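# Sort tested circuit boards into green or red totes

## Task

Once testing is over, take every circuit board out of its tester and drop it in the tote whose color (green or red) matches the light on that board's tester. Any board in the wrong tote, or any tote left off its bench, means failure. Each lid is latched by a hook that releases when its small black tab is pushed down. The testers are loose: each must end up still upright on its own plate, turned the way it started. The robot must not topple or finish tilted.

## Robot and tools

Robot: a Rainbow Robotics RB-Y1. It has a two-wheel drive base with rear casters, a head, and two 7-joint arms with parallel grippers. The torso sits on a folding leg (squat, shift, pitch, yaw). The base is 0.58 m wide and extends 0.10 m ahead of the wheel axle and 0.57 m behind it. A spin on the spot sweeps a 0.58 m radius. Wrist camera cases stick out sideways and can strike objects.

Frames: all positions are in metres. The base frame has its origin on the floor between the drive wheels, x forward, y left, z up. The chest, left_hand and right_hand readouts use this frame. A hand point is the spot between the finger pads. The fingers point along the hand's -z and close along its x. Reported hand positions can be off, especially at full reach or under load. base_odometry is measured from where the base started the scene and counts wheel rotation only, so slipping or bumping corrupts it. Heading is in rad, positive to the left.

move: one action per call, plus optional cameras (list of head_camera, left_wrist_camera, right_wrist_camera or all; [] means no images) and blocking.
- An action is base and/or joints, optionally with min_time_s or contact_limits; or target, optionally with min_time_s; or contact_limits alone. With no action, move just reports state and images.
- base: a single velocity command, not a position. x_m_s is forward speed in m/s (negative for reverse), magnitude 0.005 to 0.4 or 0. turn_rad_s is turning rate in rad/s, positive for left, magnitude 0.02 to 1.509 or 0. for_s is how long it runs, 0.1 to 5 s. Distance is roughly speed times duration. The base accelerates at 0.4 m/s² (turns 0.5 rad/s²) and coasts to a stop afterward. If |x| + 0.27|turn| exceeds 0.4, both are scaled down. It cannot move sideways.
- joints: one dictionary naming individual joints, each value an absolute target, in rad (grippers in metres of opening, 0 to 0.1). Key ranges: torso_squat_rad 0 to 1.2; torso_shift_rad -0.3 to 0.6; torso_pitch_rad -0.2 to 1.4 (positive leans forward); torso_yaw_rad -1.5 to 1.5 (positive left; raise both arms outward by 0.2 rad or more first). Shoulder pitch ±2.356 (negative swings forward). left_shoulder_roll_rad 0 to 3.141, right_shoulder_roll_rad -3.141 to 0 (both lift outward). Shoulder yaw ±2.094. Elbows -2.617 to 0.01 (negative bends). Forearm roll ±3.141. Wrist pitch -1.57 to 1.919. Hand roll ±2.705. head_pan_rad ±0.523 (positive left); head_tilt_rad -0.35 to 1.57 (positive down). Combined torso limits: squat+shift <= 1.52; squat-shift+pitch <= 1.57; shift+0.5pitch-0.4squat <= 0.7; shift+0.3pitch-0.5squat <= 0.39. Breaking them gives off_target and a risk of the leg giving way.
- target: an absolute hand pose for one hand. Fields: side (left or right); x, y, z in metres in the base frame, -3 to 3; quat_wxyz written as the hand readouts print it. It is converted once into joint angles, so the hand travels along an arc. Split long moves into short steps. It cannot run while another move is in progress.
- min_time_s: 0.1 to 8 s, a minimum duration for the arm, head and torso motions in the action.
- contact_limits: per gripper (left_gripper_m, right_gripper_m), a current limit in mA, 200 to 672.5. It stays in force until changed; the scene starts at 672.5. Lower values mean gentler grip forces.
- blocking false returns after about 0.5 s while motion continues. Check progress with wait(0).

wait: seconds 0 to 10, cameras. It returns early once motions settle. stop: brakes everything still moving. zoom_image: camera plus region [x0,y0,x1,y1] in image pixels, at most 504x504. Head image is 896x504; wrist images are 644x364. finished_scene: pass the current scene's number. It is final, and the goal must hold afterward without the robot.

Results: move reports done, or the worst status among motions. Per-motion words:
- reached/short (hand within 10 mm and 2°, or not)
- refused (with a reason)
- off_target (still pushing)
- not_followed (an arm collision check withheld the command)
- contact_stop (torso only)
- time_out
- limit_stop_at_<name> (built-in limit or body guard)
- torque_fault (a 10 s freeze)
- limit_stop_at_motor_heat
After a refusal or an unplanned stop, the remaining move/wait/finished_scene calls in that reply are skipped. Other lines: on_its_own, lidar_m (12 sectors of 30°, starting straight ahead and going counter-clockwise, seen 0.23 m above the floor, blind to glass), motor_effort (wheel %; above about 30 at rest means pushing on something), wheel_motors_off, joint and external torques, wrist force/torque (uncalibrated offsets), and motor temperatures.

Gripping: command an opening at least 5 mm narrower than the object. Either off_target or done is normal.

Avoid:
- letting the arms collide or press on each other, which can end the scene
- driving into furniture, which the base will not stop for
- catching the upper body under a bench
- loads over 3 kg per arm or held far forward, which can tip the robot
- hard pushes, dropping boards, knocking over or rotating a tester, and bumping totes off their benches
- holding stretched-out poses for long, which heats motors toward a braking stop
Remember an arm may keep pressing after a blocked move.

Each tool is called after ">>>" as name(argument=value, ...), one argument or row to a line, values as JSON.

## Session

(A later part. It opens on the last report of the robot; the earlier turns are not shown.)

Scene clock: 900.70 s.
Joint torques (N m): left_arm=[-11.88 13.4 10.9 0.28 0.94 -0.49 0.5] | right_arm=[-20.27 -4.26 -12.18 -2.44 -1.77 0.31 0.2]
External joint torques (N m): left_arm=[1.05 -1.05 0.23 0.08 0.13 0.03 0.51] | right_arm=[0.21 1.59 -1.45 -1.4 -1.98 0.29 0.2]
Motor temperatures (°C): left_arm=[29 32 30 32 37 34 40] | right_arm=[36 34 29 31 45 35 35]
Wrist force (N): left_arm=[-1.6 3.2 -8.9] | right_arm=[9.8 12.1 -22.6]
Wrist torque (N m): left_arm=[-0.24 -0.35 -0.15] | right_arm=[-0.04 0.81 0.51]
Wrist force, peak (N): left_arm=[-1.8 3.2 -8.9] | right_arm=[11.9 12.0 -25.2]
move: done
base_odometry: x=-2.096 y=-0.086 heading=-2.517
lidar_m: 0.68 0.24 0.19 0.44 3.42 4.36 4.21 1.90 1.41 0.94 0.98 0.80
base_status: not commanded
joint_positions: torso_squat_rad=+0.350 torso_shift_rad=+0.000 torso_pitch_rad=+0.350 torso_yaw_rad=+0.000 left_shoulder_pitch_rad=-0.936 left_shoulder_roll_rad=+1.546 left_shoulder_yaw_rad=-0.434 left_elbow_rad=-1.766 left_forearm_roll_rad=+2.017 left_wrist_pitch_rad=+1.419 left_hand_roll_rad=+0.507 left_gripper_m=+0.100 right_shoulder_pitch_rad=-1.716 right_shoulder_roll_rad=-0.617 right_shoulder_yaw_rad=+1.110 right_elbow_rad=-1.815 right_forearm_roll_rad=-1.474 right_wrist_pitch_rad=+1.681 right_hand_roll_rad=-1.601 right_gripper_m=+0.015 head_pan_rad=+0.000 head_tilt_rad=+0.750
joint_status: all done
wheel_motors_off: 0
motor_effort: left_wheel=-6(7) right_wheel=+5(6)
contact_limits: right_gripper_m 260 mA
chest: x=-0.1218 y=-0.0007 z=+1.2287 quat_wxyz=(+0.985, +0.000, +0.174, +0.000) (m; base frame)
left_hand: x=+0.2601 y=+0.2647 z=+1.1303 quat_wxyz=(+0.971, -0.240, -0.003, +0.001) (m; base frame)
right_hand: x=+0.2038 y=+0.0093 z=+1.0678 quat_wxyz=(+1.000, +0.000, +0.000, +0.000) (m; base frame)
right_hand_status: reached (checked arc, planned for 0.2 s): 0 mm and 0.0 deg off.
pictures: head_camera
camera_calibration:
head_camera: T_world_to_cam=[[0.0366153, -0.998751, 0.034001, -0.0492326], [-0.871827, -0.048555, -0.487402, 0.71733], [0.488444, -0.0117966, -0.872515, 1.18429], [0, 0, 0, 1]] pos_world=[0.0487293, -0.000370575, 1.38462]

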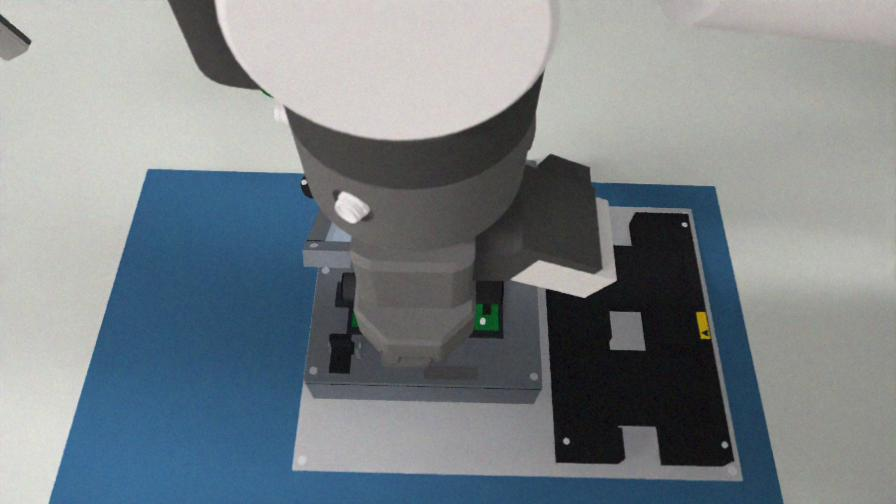

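>>> move(
  target={"side":"right","x":0.2205,"y":0.0095,"z":1.0895,"quat_wxyz":[1,0,0,0]},
  cameras=[],
)

>>> move(
  target={"side":"right","x":0.2375,"y":0.0095,"z":1.108,"quat_wxyz":[1,0,0,0]},
  cameras=[],
)

>>> move(
  target={"side":"right","x":0.252,"y":0.0095,"z":1.121,"quat_wxyz":[1,0,0,0]},
  cameras=["head_camera"],
)

Scene clock: 910.13 s.
Joint torques (N m): left_arm=[-12.04 13.71 10.94 0.17 0.89 -0.46 0.46] | right_arm=[-20.41 -7.74 -10.72 1.71 2.27 -0.69 0.04]
External joint torques (N m): left_arm=[0.9 -0.73 0.27 -0.03 0.08 0.06 0.46] | right_arm=[0.67 -1.44 0.01 2.43 2.04 -0.68 0.05]
Motor temperatures (°C): left_arm=[29 32 30 32 37 34 40] | right_arm=[36 34 29 31 45 35 35]
Wrist force (N): left_arm=[-1.6 3.1 -8.6] | right_arm=[-5.3 7.5 -13.5]
Wrist torque (N m): left_arm=[-0.24 -0.35 -0.14] | right_arm=[-0.08 1.11 0.49]
Wrist force, peak (N): left_arm=[-1.4 3.4 -9.0] | right_arm=[11.6 13.1 -25.9]
move: done
base_odometry: x=-2.096 y=-0.086 heading=-2.517
lidar_m: 0.68 0.24 0.20 0.44 3.42 4.36 4.21 1.90 1.41 0.94 0.99 0.81
base_status: not commanded
joint_positions: torso_squat_rad=+0.350 torso_shift_rad=+0.000 torso_pitch_rad=+0.349 torso_yaw_rad=+0.000 left_shoulder_pitch_rad=-0.936 left_shoulder_roll_rad=+1.546 left_shoulder_yaw_rad=-0.434 left_elbow_rad=-1.766 left_forearm_roll_rad=+2.017 left_wrist_pitch_rad=+1.419 left_hand_roll_rad=+0.507 left_gripper_m=+0.100 right_shoulder_pitch_rad=-1.760 right_shoulder_roll_rad=-0.620 right_shoulder_yaw_rad=+1.078 right_elbow_rad=-1.742 right_forearm_roll_rad=-1.515 right_wrist_pitch_rad=+1.711 right_hand_roll_rad=-1.541 right_gripper_m=+0.015 head_pan_rad=+0.000 head_tilt_rad=+0.750
joint_status: all done
wheel_motors_off: 0
motor_effort: left_wheel=-3(6) right_wheel=+7(8)
contact_limits: right_gripper_m 260 mA
chest: x=-0.1222 y=-0.0007 z=+1.2288 quat_wxyz=(+0.985, +0.000, +0.174, +0.000) (m; base frame)
left_hand: x=+0.2597 y=+0.2646 z=+1.1305 quat_wxyz=(+0.971, -0.240, -0.003, +0.001) (m; base frame)
right_hand: x=+0.2198 y=+0.0096 z=+1.0897 quat_wxyz=(+1.000, +0.000, +0.000, +0.000) (m; base frame)
right_hand_status: reached (checked arc, planned for 0.3 s): 1 mm and 0.1 deg off.
pictures: none
No camera images: "cameras" was empty.

Scene clock: 911.00 s.
Joint torques (N m): left_arm=[-11.91 13.57 11.12 0.28 0.91 -0.43 0.46] | right_arm=[-19.43 -7.98 -8.78 2.64 3.36 -0.96 0.06]
External joint torques (N m): left_arm=[1.03 -0.87 0.44 0.07 0.1 0.1 0.47] | right_arm=[2.28 -1.27 1.88 3.17 3.15 -0.96 0.06]
Motor temperatures (°C): left_arm=[29 32 30 32 37 34 40] | right_arm=[36 34 29 31 45 35 35]
Wrist force (N): left_arm=[-1.4 3.1 -8.7] | right_arm=[-12.9 7.9 -1.3]
Wrist torque (N m): left_arm=[-0.23 -0.34 -0.14] | right_arm=[-0.11 1.27 0.45]
Wrist force, peak (N): left_arm=[-1.6 3.3 -8.9] | right_arm=[3.8 4.0 -23.6]
move: done
base_odometry: x=-2.096 y=-0.086 heading=-2.517
lidar_m: 0.68 0.24 0.20 0.44 3.41 4.37 4.20 1.91 1.40 0.94 0.99 0.81
base_status: not commanded
joint_positions: torso_squat_rad=+0.350 torso_shift_rad=+0.000 torso_pitch_rad=+0.349 torso_yaw_rad=+0.000 left_shoulder_pitch_rad=-0.936 left_shoulder_roll_rad=+1.546 left_shoulder_yaw_rad=-0.434 left_elbow_rad=-1.766 left_forearm_roll_rad=+2.017 left_wrist_pitch_rad=+1.419 left_hand_roll_rad=+0.507 left_gripper_m=+0.100 right_shoulder_pitch_rad=-1.800 right_shoulder_roll_rad=-0.617 right_shoulder_yaw_rad=+1.055 right_elbow_rad=-1.657 right_forearm_roll_rad=-1.542 right_wrist_pitch_rad=+1.738 right_hand_roll_rad=-1.474 right_gripper_m=+0.015 head_pan_rad=+0.000 head_tilt_rad=+0.750
joint_status: all done
wheel_motors_off: 0
motor_effort: left_wheel=-4(4) right_wheel=+7(9)
contact_limits: right_gripper_m 260 mA
chest: x=-0.1223 y=-0.0008 z=+1.2288 quat_wxyz=(+0.985, +0.001, +0.174, +0.000) (m; base frame)
left_hand: x=+0.2596 y=+0.2646 z=+1.1307 quat_wxyz=(+0.971, -0.240, -0.003, +0.001) (m; base frame)
right_hand: x=+0.2370 y=+0.0097 z=+1.1083 quat_wxyz=(+1.000, +0.000, +0.000, +0.001) (m; base frame)
right_hand_status: reached (checked arc, planned for 0.3 s): 1 mm and 0.1 deg off.
pictures: none
No camera images: "cameras" was empty.

Scene clock: 911.83 s.
Joint torques (N m): left_arm=[-11.86 13.77 10.89 0.28 1.01 -0.53 0.45] | right_arm=[-19.89 -7.87 -8.74 1.76 2.32 -0.32 0.07]
External joint torques (N m): left_arm=[1.07 -0.67 0.22 0.07 0.2 0 0.46] | right_arm=[2.29 -0.86 1.82 2.19 2.03 -0.31 0.07]
Motor temperatures (°C): left_arm=[29 32 30 32 37 34 40] | right_arm=[36 34 29 31 45 35 35]
Wrist force (N): left_arm=[-1.7 3.0 -8.7] | right_arm=[-7.7 12.4 -4.5]
Wrist torque (N m): left_arm=[-0.23 -0.37 -0.15] | right_arm=[-0.01 1.19 0.45]
Wrist force, peak (N): left_arm=[-1.2 3.5 -9.1] | right_arm=[-2.0 14.5 -12.7]
move: done
base_odometry: x=-2.096 y=-0.086 heading=-2.517
lidar_m: 0.68 0.24 0.20 0.44 3.41 4.36 4.21 1.91 1.41 0.93 0.99 0.80
base_status: not commanded
joint_positions: torso_squat_rad=+0.350 torso_shift_rad=+0.000 torso_pitch_rad=+0.349 torso_yaw_rad=+0.000 left_shoulder_pitch_rad=-0.936 left_shoulder_roll_rad=+1.546 left_shoulder_yaw_rad=-0.434 left_elbow_rad=-1.766 left_forearm_roll_rad=+2.017 left_wrist_pitch_rad=+1.419 left_hand_roll_rad=+0.507 left_gripper_m=+0.100 right_shoulder_pitch_rad=-1.830 right_shoulder_roll_rad=-0.614 right_shoulder_yaw_rad=+1.041 right_elbow_rad=-1.587 right_forearm_roll_rad=-1.555 right_wrist_pitch_rad=+1.754 right_hand_roll_rad=-1.421 right_gripper_m=+0.015 head_pan_rad=+0.000 head_tilt_rad=+0.750
joint_status: all done
wheel_motors_off: 0
motor_effort: left_wheel=-3(5) right_wheel=+6(9)
contact_limits: right_gripper_m 260 mA
chest: x=-0.1222 y=-0.0007 z=+1.2288 quat_wxyz=(+0.985, +0.000, +0.174, +0.000) (m; base frame)
left_hand: x=+0.2597 y=+0.2647 z=+1.1306 quat_wxyz=(+0.971, -0.240, -0.003, +0.001) (m; base frame)
right_hand: x=+0.2510 y=+0.0096 z=+1.1214 quat_wxyz=(+1.000, +0.002, -0.001, +0.000) (m; base frame)
right_hand_status: reached (checked arc, planned for 0.3 s): 1 mm and 0.2 deg off.
pictures: head_camera
camera_calibration:
head_camera: T_world_to_cam=[[0.0365887, -0.998752, 0.0340055, -0.0492406], [-0.871473, -0.0485425, -0.488035, 0.717797], [0.489076, -0.0117784, -0.872162, 1.1842], [0, 0, 0, 1]] pos_world=[0.0481797, -0.000387489, 1.3848]

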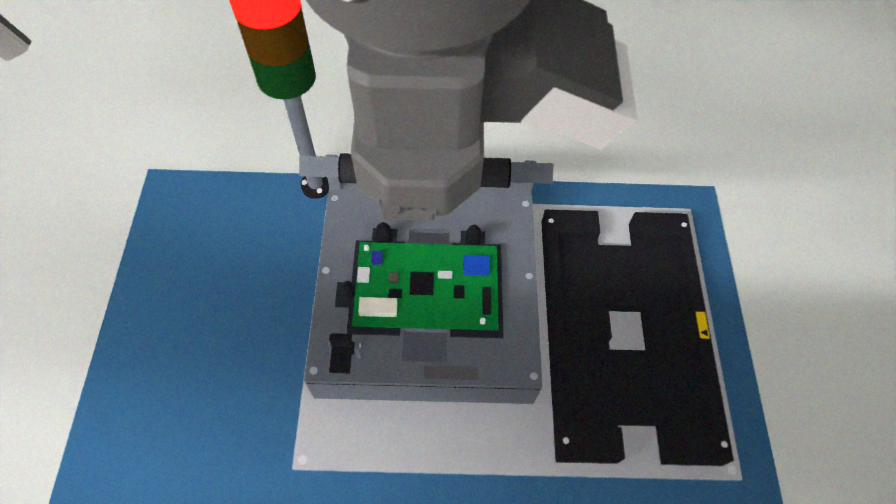

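>>> move(
  target={"side":"right","x":0.27,"y":0.0095,"z":1.1345,"quat_wxyz":[1,0,0,0]},
  cameras=[],
)

>>> move(
  target={"side":"right","x":0.289,"y":0.0095,"z":1.143,"quat_wxyz":[1,0,0,0]},
  cameras=[],
)

>>> move(
  target={"side":"right","x":0.31,"y":0.0095,"z":1.152,"quat_wxyz":[1,0,0,0]},
  cameras=["head_camera"],
)

Scene clock: 919.70 s.
Joint torques (N m): left_arm=[-11.95 13.74 10.85 0.38 0.88 -0.48 0.47] | right_arm=[-20.49 -8.28 -7.79 1.23 1.24 0.18 0.06]
External joint torques (N m): left_arm=[0.98 -0.71 0.17 0.17 0.07 0.05 0.47] | right_arm=[2.37 -0.88 2.5 1.62 0.99 0.18 0.06]
Motor temperatures (°C): left_arm=[29 32 30 32 37 34 40] | right_arm=[36 34 29 31 45 35 35]
Wrist force (N): left_arm=[-1.7 3.0 -8.5] | right_arm=[-1.8 12.7 -7.7]
Wrist torque (N m): left_arm=[-0.22 -0.37 -0.17] | right_arm=[0.02 1.07 0.44]
Wrist force, peak (N): left_arm=[-1.5 3.3 -9.0] | right_arm=[-0.3 9.9 -18.4]
move: done
base_odometry: x=-2.096 y=-0.086 heading=-2.517
lidar_m: 0.68 0.24 0.20 0.44 3.41 4.36 4.21 1.91 1.41 0.94 0.99 0.79
base_status: not commanded
joint_positions: torso_squat_rad=+0.350 torso_shift_rad=+0.000 torso_pitch_rad=+0.349 torso_yaw_rad=+0.000 left_shoulder_pitch_rad=-0.936 left_shoulder_roll_rad=+1.546 left_shoulder_yaw_rad=-0.434 left_elbow_rad=-1.766 left_forearm_roll_rad=+2.017 left_wrist_pitch_rad=+1.419 left_hand_roll_rad=+0.507 left_gripper_m=+0.100 right_shoulder_pitch_rad=-1.868 right_shoulder_roll_rad=-0.597 right_shoulder_yaw_rad=+1.032 right_elbow_rad=-1.475 right_forearm_roll_rad=-1.563 right_wrist_pitch_rad=+1.775 right_hand_roll_rad=-1.341 right_gripper_m=+0.015 head_pan_rad=+0.000 head_tilt_rad=+0.750
joint_status: all done
wheel_motors_off: 0
motor_effort: left_wheel=-2(5) right_wheel=+7(8)
contact_limits: right_gripper_m 260 mA
chest: x=-0.1222 y=-0.0007 z=+1.2288 quat_wxyz=(+0.985, +0.000, +0.174, +0.000) (m; base frame)
left_hand: x=+0.2597 y=+0.2647 z=+1.1306 quat_wxyz=(+0.971, -0.240, -0.003, +0.001) (m; base frame)
right_hand: x=+0.2699 y=+0.0098 z=+1.1348 quat_wxyz=(+1.000, +0.000, +0.000, +0.000) (m; base frame)
right_hand_status: reached (checked arc, planned for 0.4 s): 0 mm and 0.1 deg off.
pictures: none
No camera images: "cameras" was empty.

Scene clock: 920.50 s.
Joint torques (N m): left_arm=[-11.97 13.72 10.88 0.25 0.95 -0.49 0.46] | right_arm=[-19.41 -8.41 -7.32 1.43 1.65 -0.32 -0.1]
External joint torques (N m): left_arm=[0.97 -0.73 0.21 0.05 0.15 0.03 0.47] | right_arm=[4.11 -0.64 2.62 1.87 1.42 -0.37 -0.1]
Motor temperatures (°C): left_arm=[29 32 30 32 37 34 40] | right_arm=[36 34 29 31 45 35 35]
Wrist force (N): left_arm=[-2.1 3.1 -8.7] | right_arm=[-3.9 10.9 -7.6]
Wrist torque (N m): left_arm=[-0.25 -0.42 -0.15] | right_arm=[-0.05 1.09 0.44]
Wrist force, peak (N): left_arm=[-1.7 3.1 -8.9] | right_arm=[-9.9 22.9 1.8]
move: done
base_odometry: x=-2.096 y=-0.086 heading=-2.517
lidar_m: 0.67 0.23 0.20 0.44 3.42 4.36 4.21 1.90 1.41 0.93 1.00 0.81
base_status: not commanded
joint_positions: torso_squat_rad=+0.350 torso_shift_rad=+0.000 torso_pitch_rad=+0.349 torso_yaw_rad=+0.000 left_shoulder_pitch_rad=-0.936 left_shoulder_roll_rad=+1.546 left_shoulder_yaw_rad=-0.434 left_elbow_rad=-1.766 left_forearm_roll_rad=+2.017 left_wrist_pitch_rad=+1.419 left_hand_roll_rad=+0.507 left_gripper_m=+0.100 right_shoulder_pitch_rad=-1.900 right_shoulder_roll_rad=-0.575 right_shoulder_yaw_rad=+1.031 right_elbow_rad=-1.360 right_forearm_roll_rad=-1.560 right_wrist_pitch_rad=+1.785 right_hand_roll_rad=-1.258 right_gripper_m=+0.015 head_pan_rad=+0.000 head_tilt_rad=+0.750
joint_status: all done
wheel_motors_off: 0
motor_effort: left_wheel=-3(4) right_wheel=+8(8)
contact_limits: right_gripper_m 260 mA
chest: x=-0.1223 y=-0.0007 z=+1.2288 quat_wxyz=(+0.985, +0.000, +0.174, +0.000) (m; base frame)
left_hand: x=+0.2597 y=+0.2647 z=+1.1306 quat_wxyz=(+0.971, -0.240, -0.003, +0.001) (m; base frame)
right_hand: x=+0.2888 y=+0.0099 z=+1.1435 quat_wxyz=(+1.000, +0.000, +0.000, +0.000) (m; base frame)
right_hand_status: reached (checked arc, planned for 0.4 s): 1 mm and 0.1 deg off.
pictures: none
No camera images: "cameras" was empty.

Scene clock: 921.30 s.
Joint torques (N m): left_arm=[-12.11 13.89 11.05 0.27 0.95 -0.44 0.48] | right_arm=[-23.52 -9.25 -9.01 0.42 0.58 0.78 -0.03]
External joint torques (N m): left_arm=[0.82 -0.56 0.38 0.07 0.14 0.08 0.48] | right_arm=[0.72 -1.07 0.32 0.95 0.33 0.78 -0.03]
Motor temperatures (°C): left_arm=[29 32 30 32 37 34 40] | right_arm=[36 34 29 31 45 35 35]
Wrist force (N): left_arm=[-1.7 3.0 -8.7] | right_arm=[2.3 14.2 -20.5]
Wrist torque (N m): left_arm=[-0.22 -0.37 -0.14] | right_arm=[-0.01 0.91 0.40]
Wrist force, peak (N): left_arm=[-1.9 3.3 -8.7] | right_arm=[3.5 15.1 -25.7]
move: done
base_odometry: x=-2.096 y=-0.086 heading=-2.517
lidar_m: 0.68 0.24 0.20 0.43 3.42 4.35 4.21 1.90 1.40 0.93 0.99 0.79
base_status: not commanded
joint_positions: torso_squat_rad=+0.350 torso_shift_rad=+0.000 torso_pitch_rad=+0.350 torso_yaw_rad=+0.000 left_shoulder_pitch_rad=-0.936 left_shoulder_roll_rad=+1.546 left_shoulder_yaw_rad=-0.434 left_elbow_rad=-1.766 left_forearm_roll_rad=+2.017 left_wrist_pitch_rad=+1.419 left_hand_roll_rad=+0.507 left_gripper_m=+0.100 right_shoulder_pitch_rad=-1.937 right_shoulder_roll_rad=-0.542 right_shoulder_yaw_rad=+1.034 right_elbow_rad=-1.217 right_forearm_roll_rad=-1.551 right_wrist_pitch_rad=+1.793 right_hand_roll_rad=-1.160 right_gripper_m=+0.015 head_pan_rad=+0.000 head_tilt_rad=+0.750
joint_status: all done
wheel_motors_off: 0
motor_effort: left_wheel=-2(3) right_wheel=+8(8)
contact_limits: right_gripper_m 260 mA
chest: x=-0.1220 y=-0.0006 z=+1.2287 quat_wxyz=(+0.985, +0.000, +0.174, +0.000) (m; base frame)
left_hand: x=+0.2599 y=+0.2648 z=+1.1303 quat_wxyz=(+0.971, -0.240, -0.003, +0.001) (m; base frame)
right_hand: x=+0.3100 y=+0.0098 z=+1.1517 quat_wxyz=(+1.000, +0.000, +0.000, +0.000) (m; base frame)
right_hand_status: reached (checked arc, planned for 0.4 s): 0 mm and 0.0 deg off.
pictures: head_camera
camera_calibration:
head_camera: T_world_to_cam=[[0.0367171, -0.998744, 0.0341045, -0.049261], [-0.871693, -0.0486975, -0.487626, 0.717492], [0.488674, -0.0118245, -0.872386, 1.18426], [0, 0, 0, 1]] pos_world=[0.0485236, -0.000255791, 1.38468]

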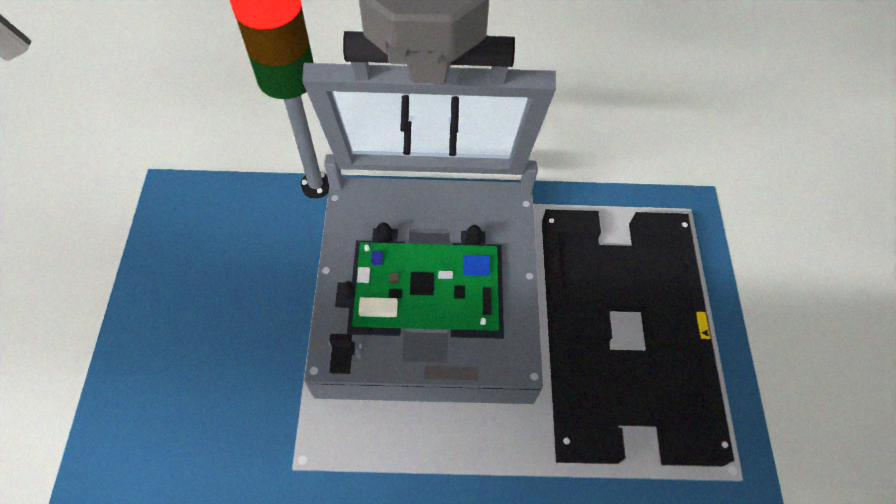

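>>> move(
  target={"side":"right","x":0.334,"y":0.0095,"z":1.1582,"quat_wxyz":[1,0,0,0]},
  cameras=[],
)

>>> move(
  target={"side":"right","x":0.349,"y":0.0095,"z":1.1615,"quat_wxyz":[0.996,0,-0.087,0]},
  cameras=[],
)

>>> move(
  target={"side":"right","x":0.361,"y":0.0095,"z":1.1618,"quat_wxyz":[0.988,0,-0.156,0]},
  cameras=["head_camera"],
)

Scene clock: 930.37 s.
Joint torques (N m): left_arm=[-11.92 13.69 10.83 0.19 0.95 -0.48 0.47] | right_arm=[-26.62 -10.81 -9.19 0.28 0.62 0.92 -0.17]
External joint torques (N m): left_arm=[1.01 -0.75 0.16 -0.01 0.14 0.05 0.48] | right_arm=[-1.59 -2.15 -0.79 0.96 0.38 0.93 -0.17]
Motor temperatures (°C): left_arm=[29 32 30 32 37 34 40] | right_arm=[36 34 29 31 45 35 35]
Wrist force (N): left_arm=[-1.5 3.3 -8.7] | right_arm=[1.2 14.4 -23.7]
Wrist torque (N m): left_arm=[-0.25 -0.36 -0.15] | right_arm=[0.01 0.88 0.42]
Wrist force, peak (N): left_arm=[-1.5 3.3 -9.0] | right_arm=[1.2 15.3 -29.4]
move: done
base_odometry: x=-2.096 y=-0.086 heading=-2.517
lidar_m: 0.69 0.24 0.20 0.44 3.42 4.36 4.21 1.90 1.41 0.94 0.99 0.80
base_status: not commanded
joint_positions: torso_squat_rad=+0.350 torso_shift_rad=+0.000 torso_pitch_rad=+0.350 torso_yaw_rad=+0.000 left_shoulder_pitch_rad=-0.936 left_shoulder_roll_rad=+1.546 left_shoulder_yaw_rad=-0.434 left_elbow_rad=-1.766 left_forearm_roll_rad=+2.017 left_wrist_pitch_rad=+1.419 left_hand_roll_rad=+0.507 left_gripper_m=+0.100 right_shoulder_pitch_rad=-1.980 right_shoulder_roll_rad=-0.493 right_shoulder_yaw_rad=+1.042 right_elbow_rad=-1.034 right_forearm_roll_rad=-1.534 right_wrist_pitch_rad=+1.792 right_hand_roll_rad=-1.039 right_gripper_m=+0.015 head_pan_rad=+0.000 head_tilt_rad=+0.750
joint_status: all done
wheel_motors_off: 0
motor_effort: left_wheel=-2(4) right_wheel=+4(7)
contact_limits: right_gripper_m 260 mA
chest: x=-0.1218 y=-0.0007 z=+1.2287 quat_wxyz=(+0.985, +0.000, +0.174, +0.000) (m; base frame)
left_hand: x=+0.2600 y=+0.2648 z=+1.1302 quat_wxyz=(+0.971, -0.240, -0.003, +0.001) (m; base frame)
right_hand: x=+0.3337 y=+0.0096 z=+1.1577 quat_wxyz=(+1.000, +0.000, +0.000, +0.000) (m; base frame)
right_hand_status: reached (checked arc, planned for 0.5 s): 1 mm and 0.1 deg off.
pictures: none
No camera images: "cameras" was empty.

Scene clock: 931.33 s.
Joint torques (N m): left_arm=[-12.08 13.6 10.92 0.2 1 -0.47 0.4] | right_arm=[-26.32 -10.79 -10.44 -0.15 1.13 0.48 0.19]
External joint torques (N m): left_arm=[0.85 -0.85 0.25 0 0.19 0.05 0.41] | right_arm=[-1.81 -2.36 -1.03 0.05 0.58 0.64 0.18]
Motor temperatures (°C): left_arm=[29 32 30 32 37 34 40] | right_arm=[36 34 29 31 45 35 35]
Wrist force (N): left_arm=[-1.6 3.0 -8.5] | right_arm=[0.3 15.2 -25.4]
Wrist torque (N m): left_arm=[-0.21 -0.35 -0.15] | right_arm=[0.02 0.83 0.42]
Wrist force, peak (N): left_arm=[-1.5 3.1 -8.9] | right_arm=[-0.6 15.6 -25.9]
move: done
base_odometry: x=-2.096 y=-0.086 heading=-2.517
lidar_m: 0.67 0.24 0.19 0.44 3.42 4.36 4.21 1.91 1.41 0.94 1.00 0.80
base_status: not commanded
joint_positions: torso_squat_rad=+0.350 torso_shift_rad=+0.000 torso_pitch_rad=+0.350 torso_yaw_rad=+0.000 left_shoulder_pitch_rad=-0.936 left_shoulder_roll_rad=+1.546 left_shoulder_yaw_rad=-0.434 left_elbow_rad=-1.766 left_forearm_roll_rad=+2.017 left_wrist_pitch_rad=+1.419 left_hand_roll_rad=+0.507 left_gripper_m=+0.100 right_shoulder_pitch_rad=-1.970 right_shoulder_roll_rad=-0.556 right_shoulder_yaw_rad=+1.070 right_elbow_rad=-1.215 right_forearm_roll_rad=-1.435 right_wrist_pitch_rad=+1.707 right_hand_roll_rad=-1.134 right_gripper_m=+0.015 head_pan_rad=+0.000 head_tilt_rad=+0.750
joint_status: all done
wheel_motors_off: 0
motor_effort: left_wheel=-4(5) right_wheel=+4(7)
contact_limits: right_gripper_m 260 mA
chest: x=-0.1218 y=-0.0007 z=+1.2287 quat_wxyz=(+0.985, +0.000, +0.174, +0.000) (m; base frame)
left_hand: x=+0.2600 y=+0.2647 z=+1.1302 quat_wxyz=(+0.971, -0.240, -0.003, +0.001) (m; base frame)
right_hand: x=+0.3486 y=+0.0097 z=+1.1611 quat_wxyz=(+0.996, +0.000, -0.086, +0.000) (m; base frame)
right_hand_status: reached (checked arc, planned for 0.5 s): 1 mm and 0.1 deg off.
pictures: none
No camera images: "cameras" was empty.

Scene clock: 932.07 s.
Joint torques (N m): left_arm=[-11.86 13.61 10.86 0.11 0.95 -0.51 0.39] | right_arm=[-24.3 -10.7 -10.6 0.63 1.61 -0.01 0.07]
External joint torques (N m): left_arm=[1.08 -0.84 0.19 -0.09 0.14 0.01 0.4] | right_arm=[-0.22 -2.47 -0.57 0.48 0.79 0.21 0.05]
Motor temperatures (°C): left_arm=[29 32 30 32 37 34 40] | right_arm=[36 34 29 31 45 35 35]
Wrist force (N): left_arm=[-1.8 3.0 -8.6] | right_arm=[-1.7 13.1 -23.9]
Wrist torque (N m): left_arm=[-0.21 -0.37 -0.14] | right_arm=[-0.04 0.85 0.42]
Wrist force, peak (N): left_arm=[-1.4 3.2 -8.9] | right_arm=[-0.3 14.6 -26.1]
move: done
base_odometry: x=-2.096 y=-0.086 heading=-2.517
lidar_m: 0.67 0.24 0.21 0.44 3.42 4.37 4.21 1.90 1.41 0.94 0.99 0.80
base_status: not commanded
joint_positions: torso_squat_rad=+0.350 torso_shift_rad=+0.000 torso_pitch_rad=+0.350 torso_yaw_rad=+0.000 left_shoulder_pitch_rad=-0.936 left_shoulder_roll_rad=+1.546 left_shoulder_yaw_rad=-0.434 left_elbow_rad=-1.766 left_forearm_roll_rad=+2.017 left_wrist_pitch_rad=+1.419 left_hand_roll_rad=+0.507 left_gripper_m=+0.100 right_shoulder_pitch_rad=-1.959 right_shoulder_roll_rad=-0.598 right_shoulder_yaw_rad=+1.101 right_elbow_rad=-1.346 right_forearm_roll_rad=-1.333 right_wrist_pitch_rad=+1.641 right_hand_roll_rad=-1.215 right_gripper_m=+0.015 head_pan_rad=+0.000 head_tilt_rad=+0.750
joint_status: all done
wheel_motors_off: 0
motor_effort: left_wheel=-5(5) right_wheel=+5(6)
contact_limits: right_gripper_m 260 mA
chest: x=-0.1219 y=-0.0007 z=+1.2287 quat_wxyz=(+0.985, +0.000, +0.174, +0.000) (m; base frame)
left_hand: x=+0.2600 y=+0.2647 z=+1.1303 quat_wxyz=(+0.971, -0.240, -0.003, +0.001) (m; base frame)
right_hand: x=+0.3607 y=+0.0097 z=+1.1616 quat_wxyz=(+0.988, +0.000, -0.155, +0.000) (m; base frame)
right_hand_status: reached (checked arc, planned for 0.4 s): 0 mm and 0.1 deg off.
pictures: head_camera
camera_calibration:
head_camera: T_world_to_cam=[[0.0366145, -0.998751, 0.0339912, -0.0492229], [-0.871777, -0.0485507, -0.487491, 0.717374], [0.488533, -0.0117835, -0.872466, 1.18429], [0, 0, 0, 1]] pos_world=[0.0486273, -0.000377271, 1.38464]

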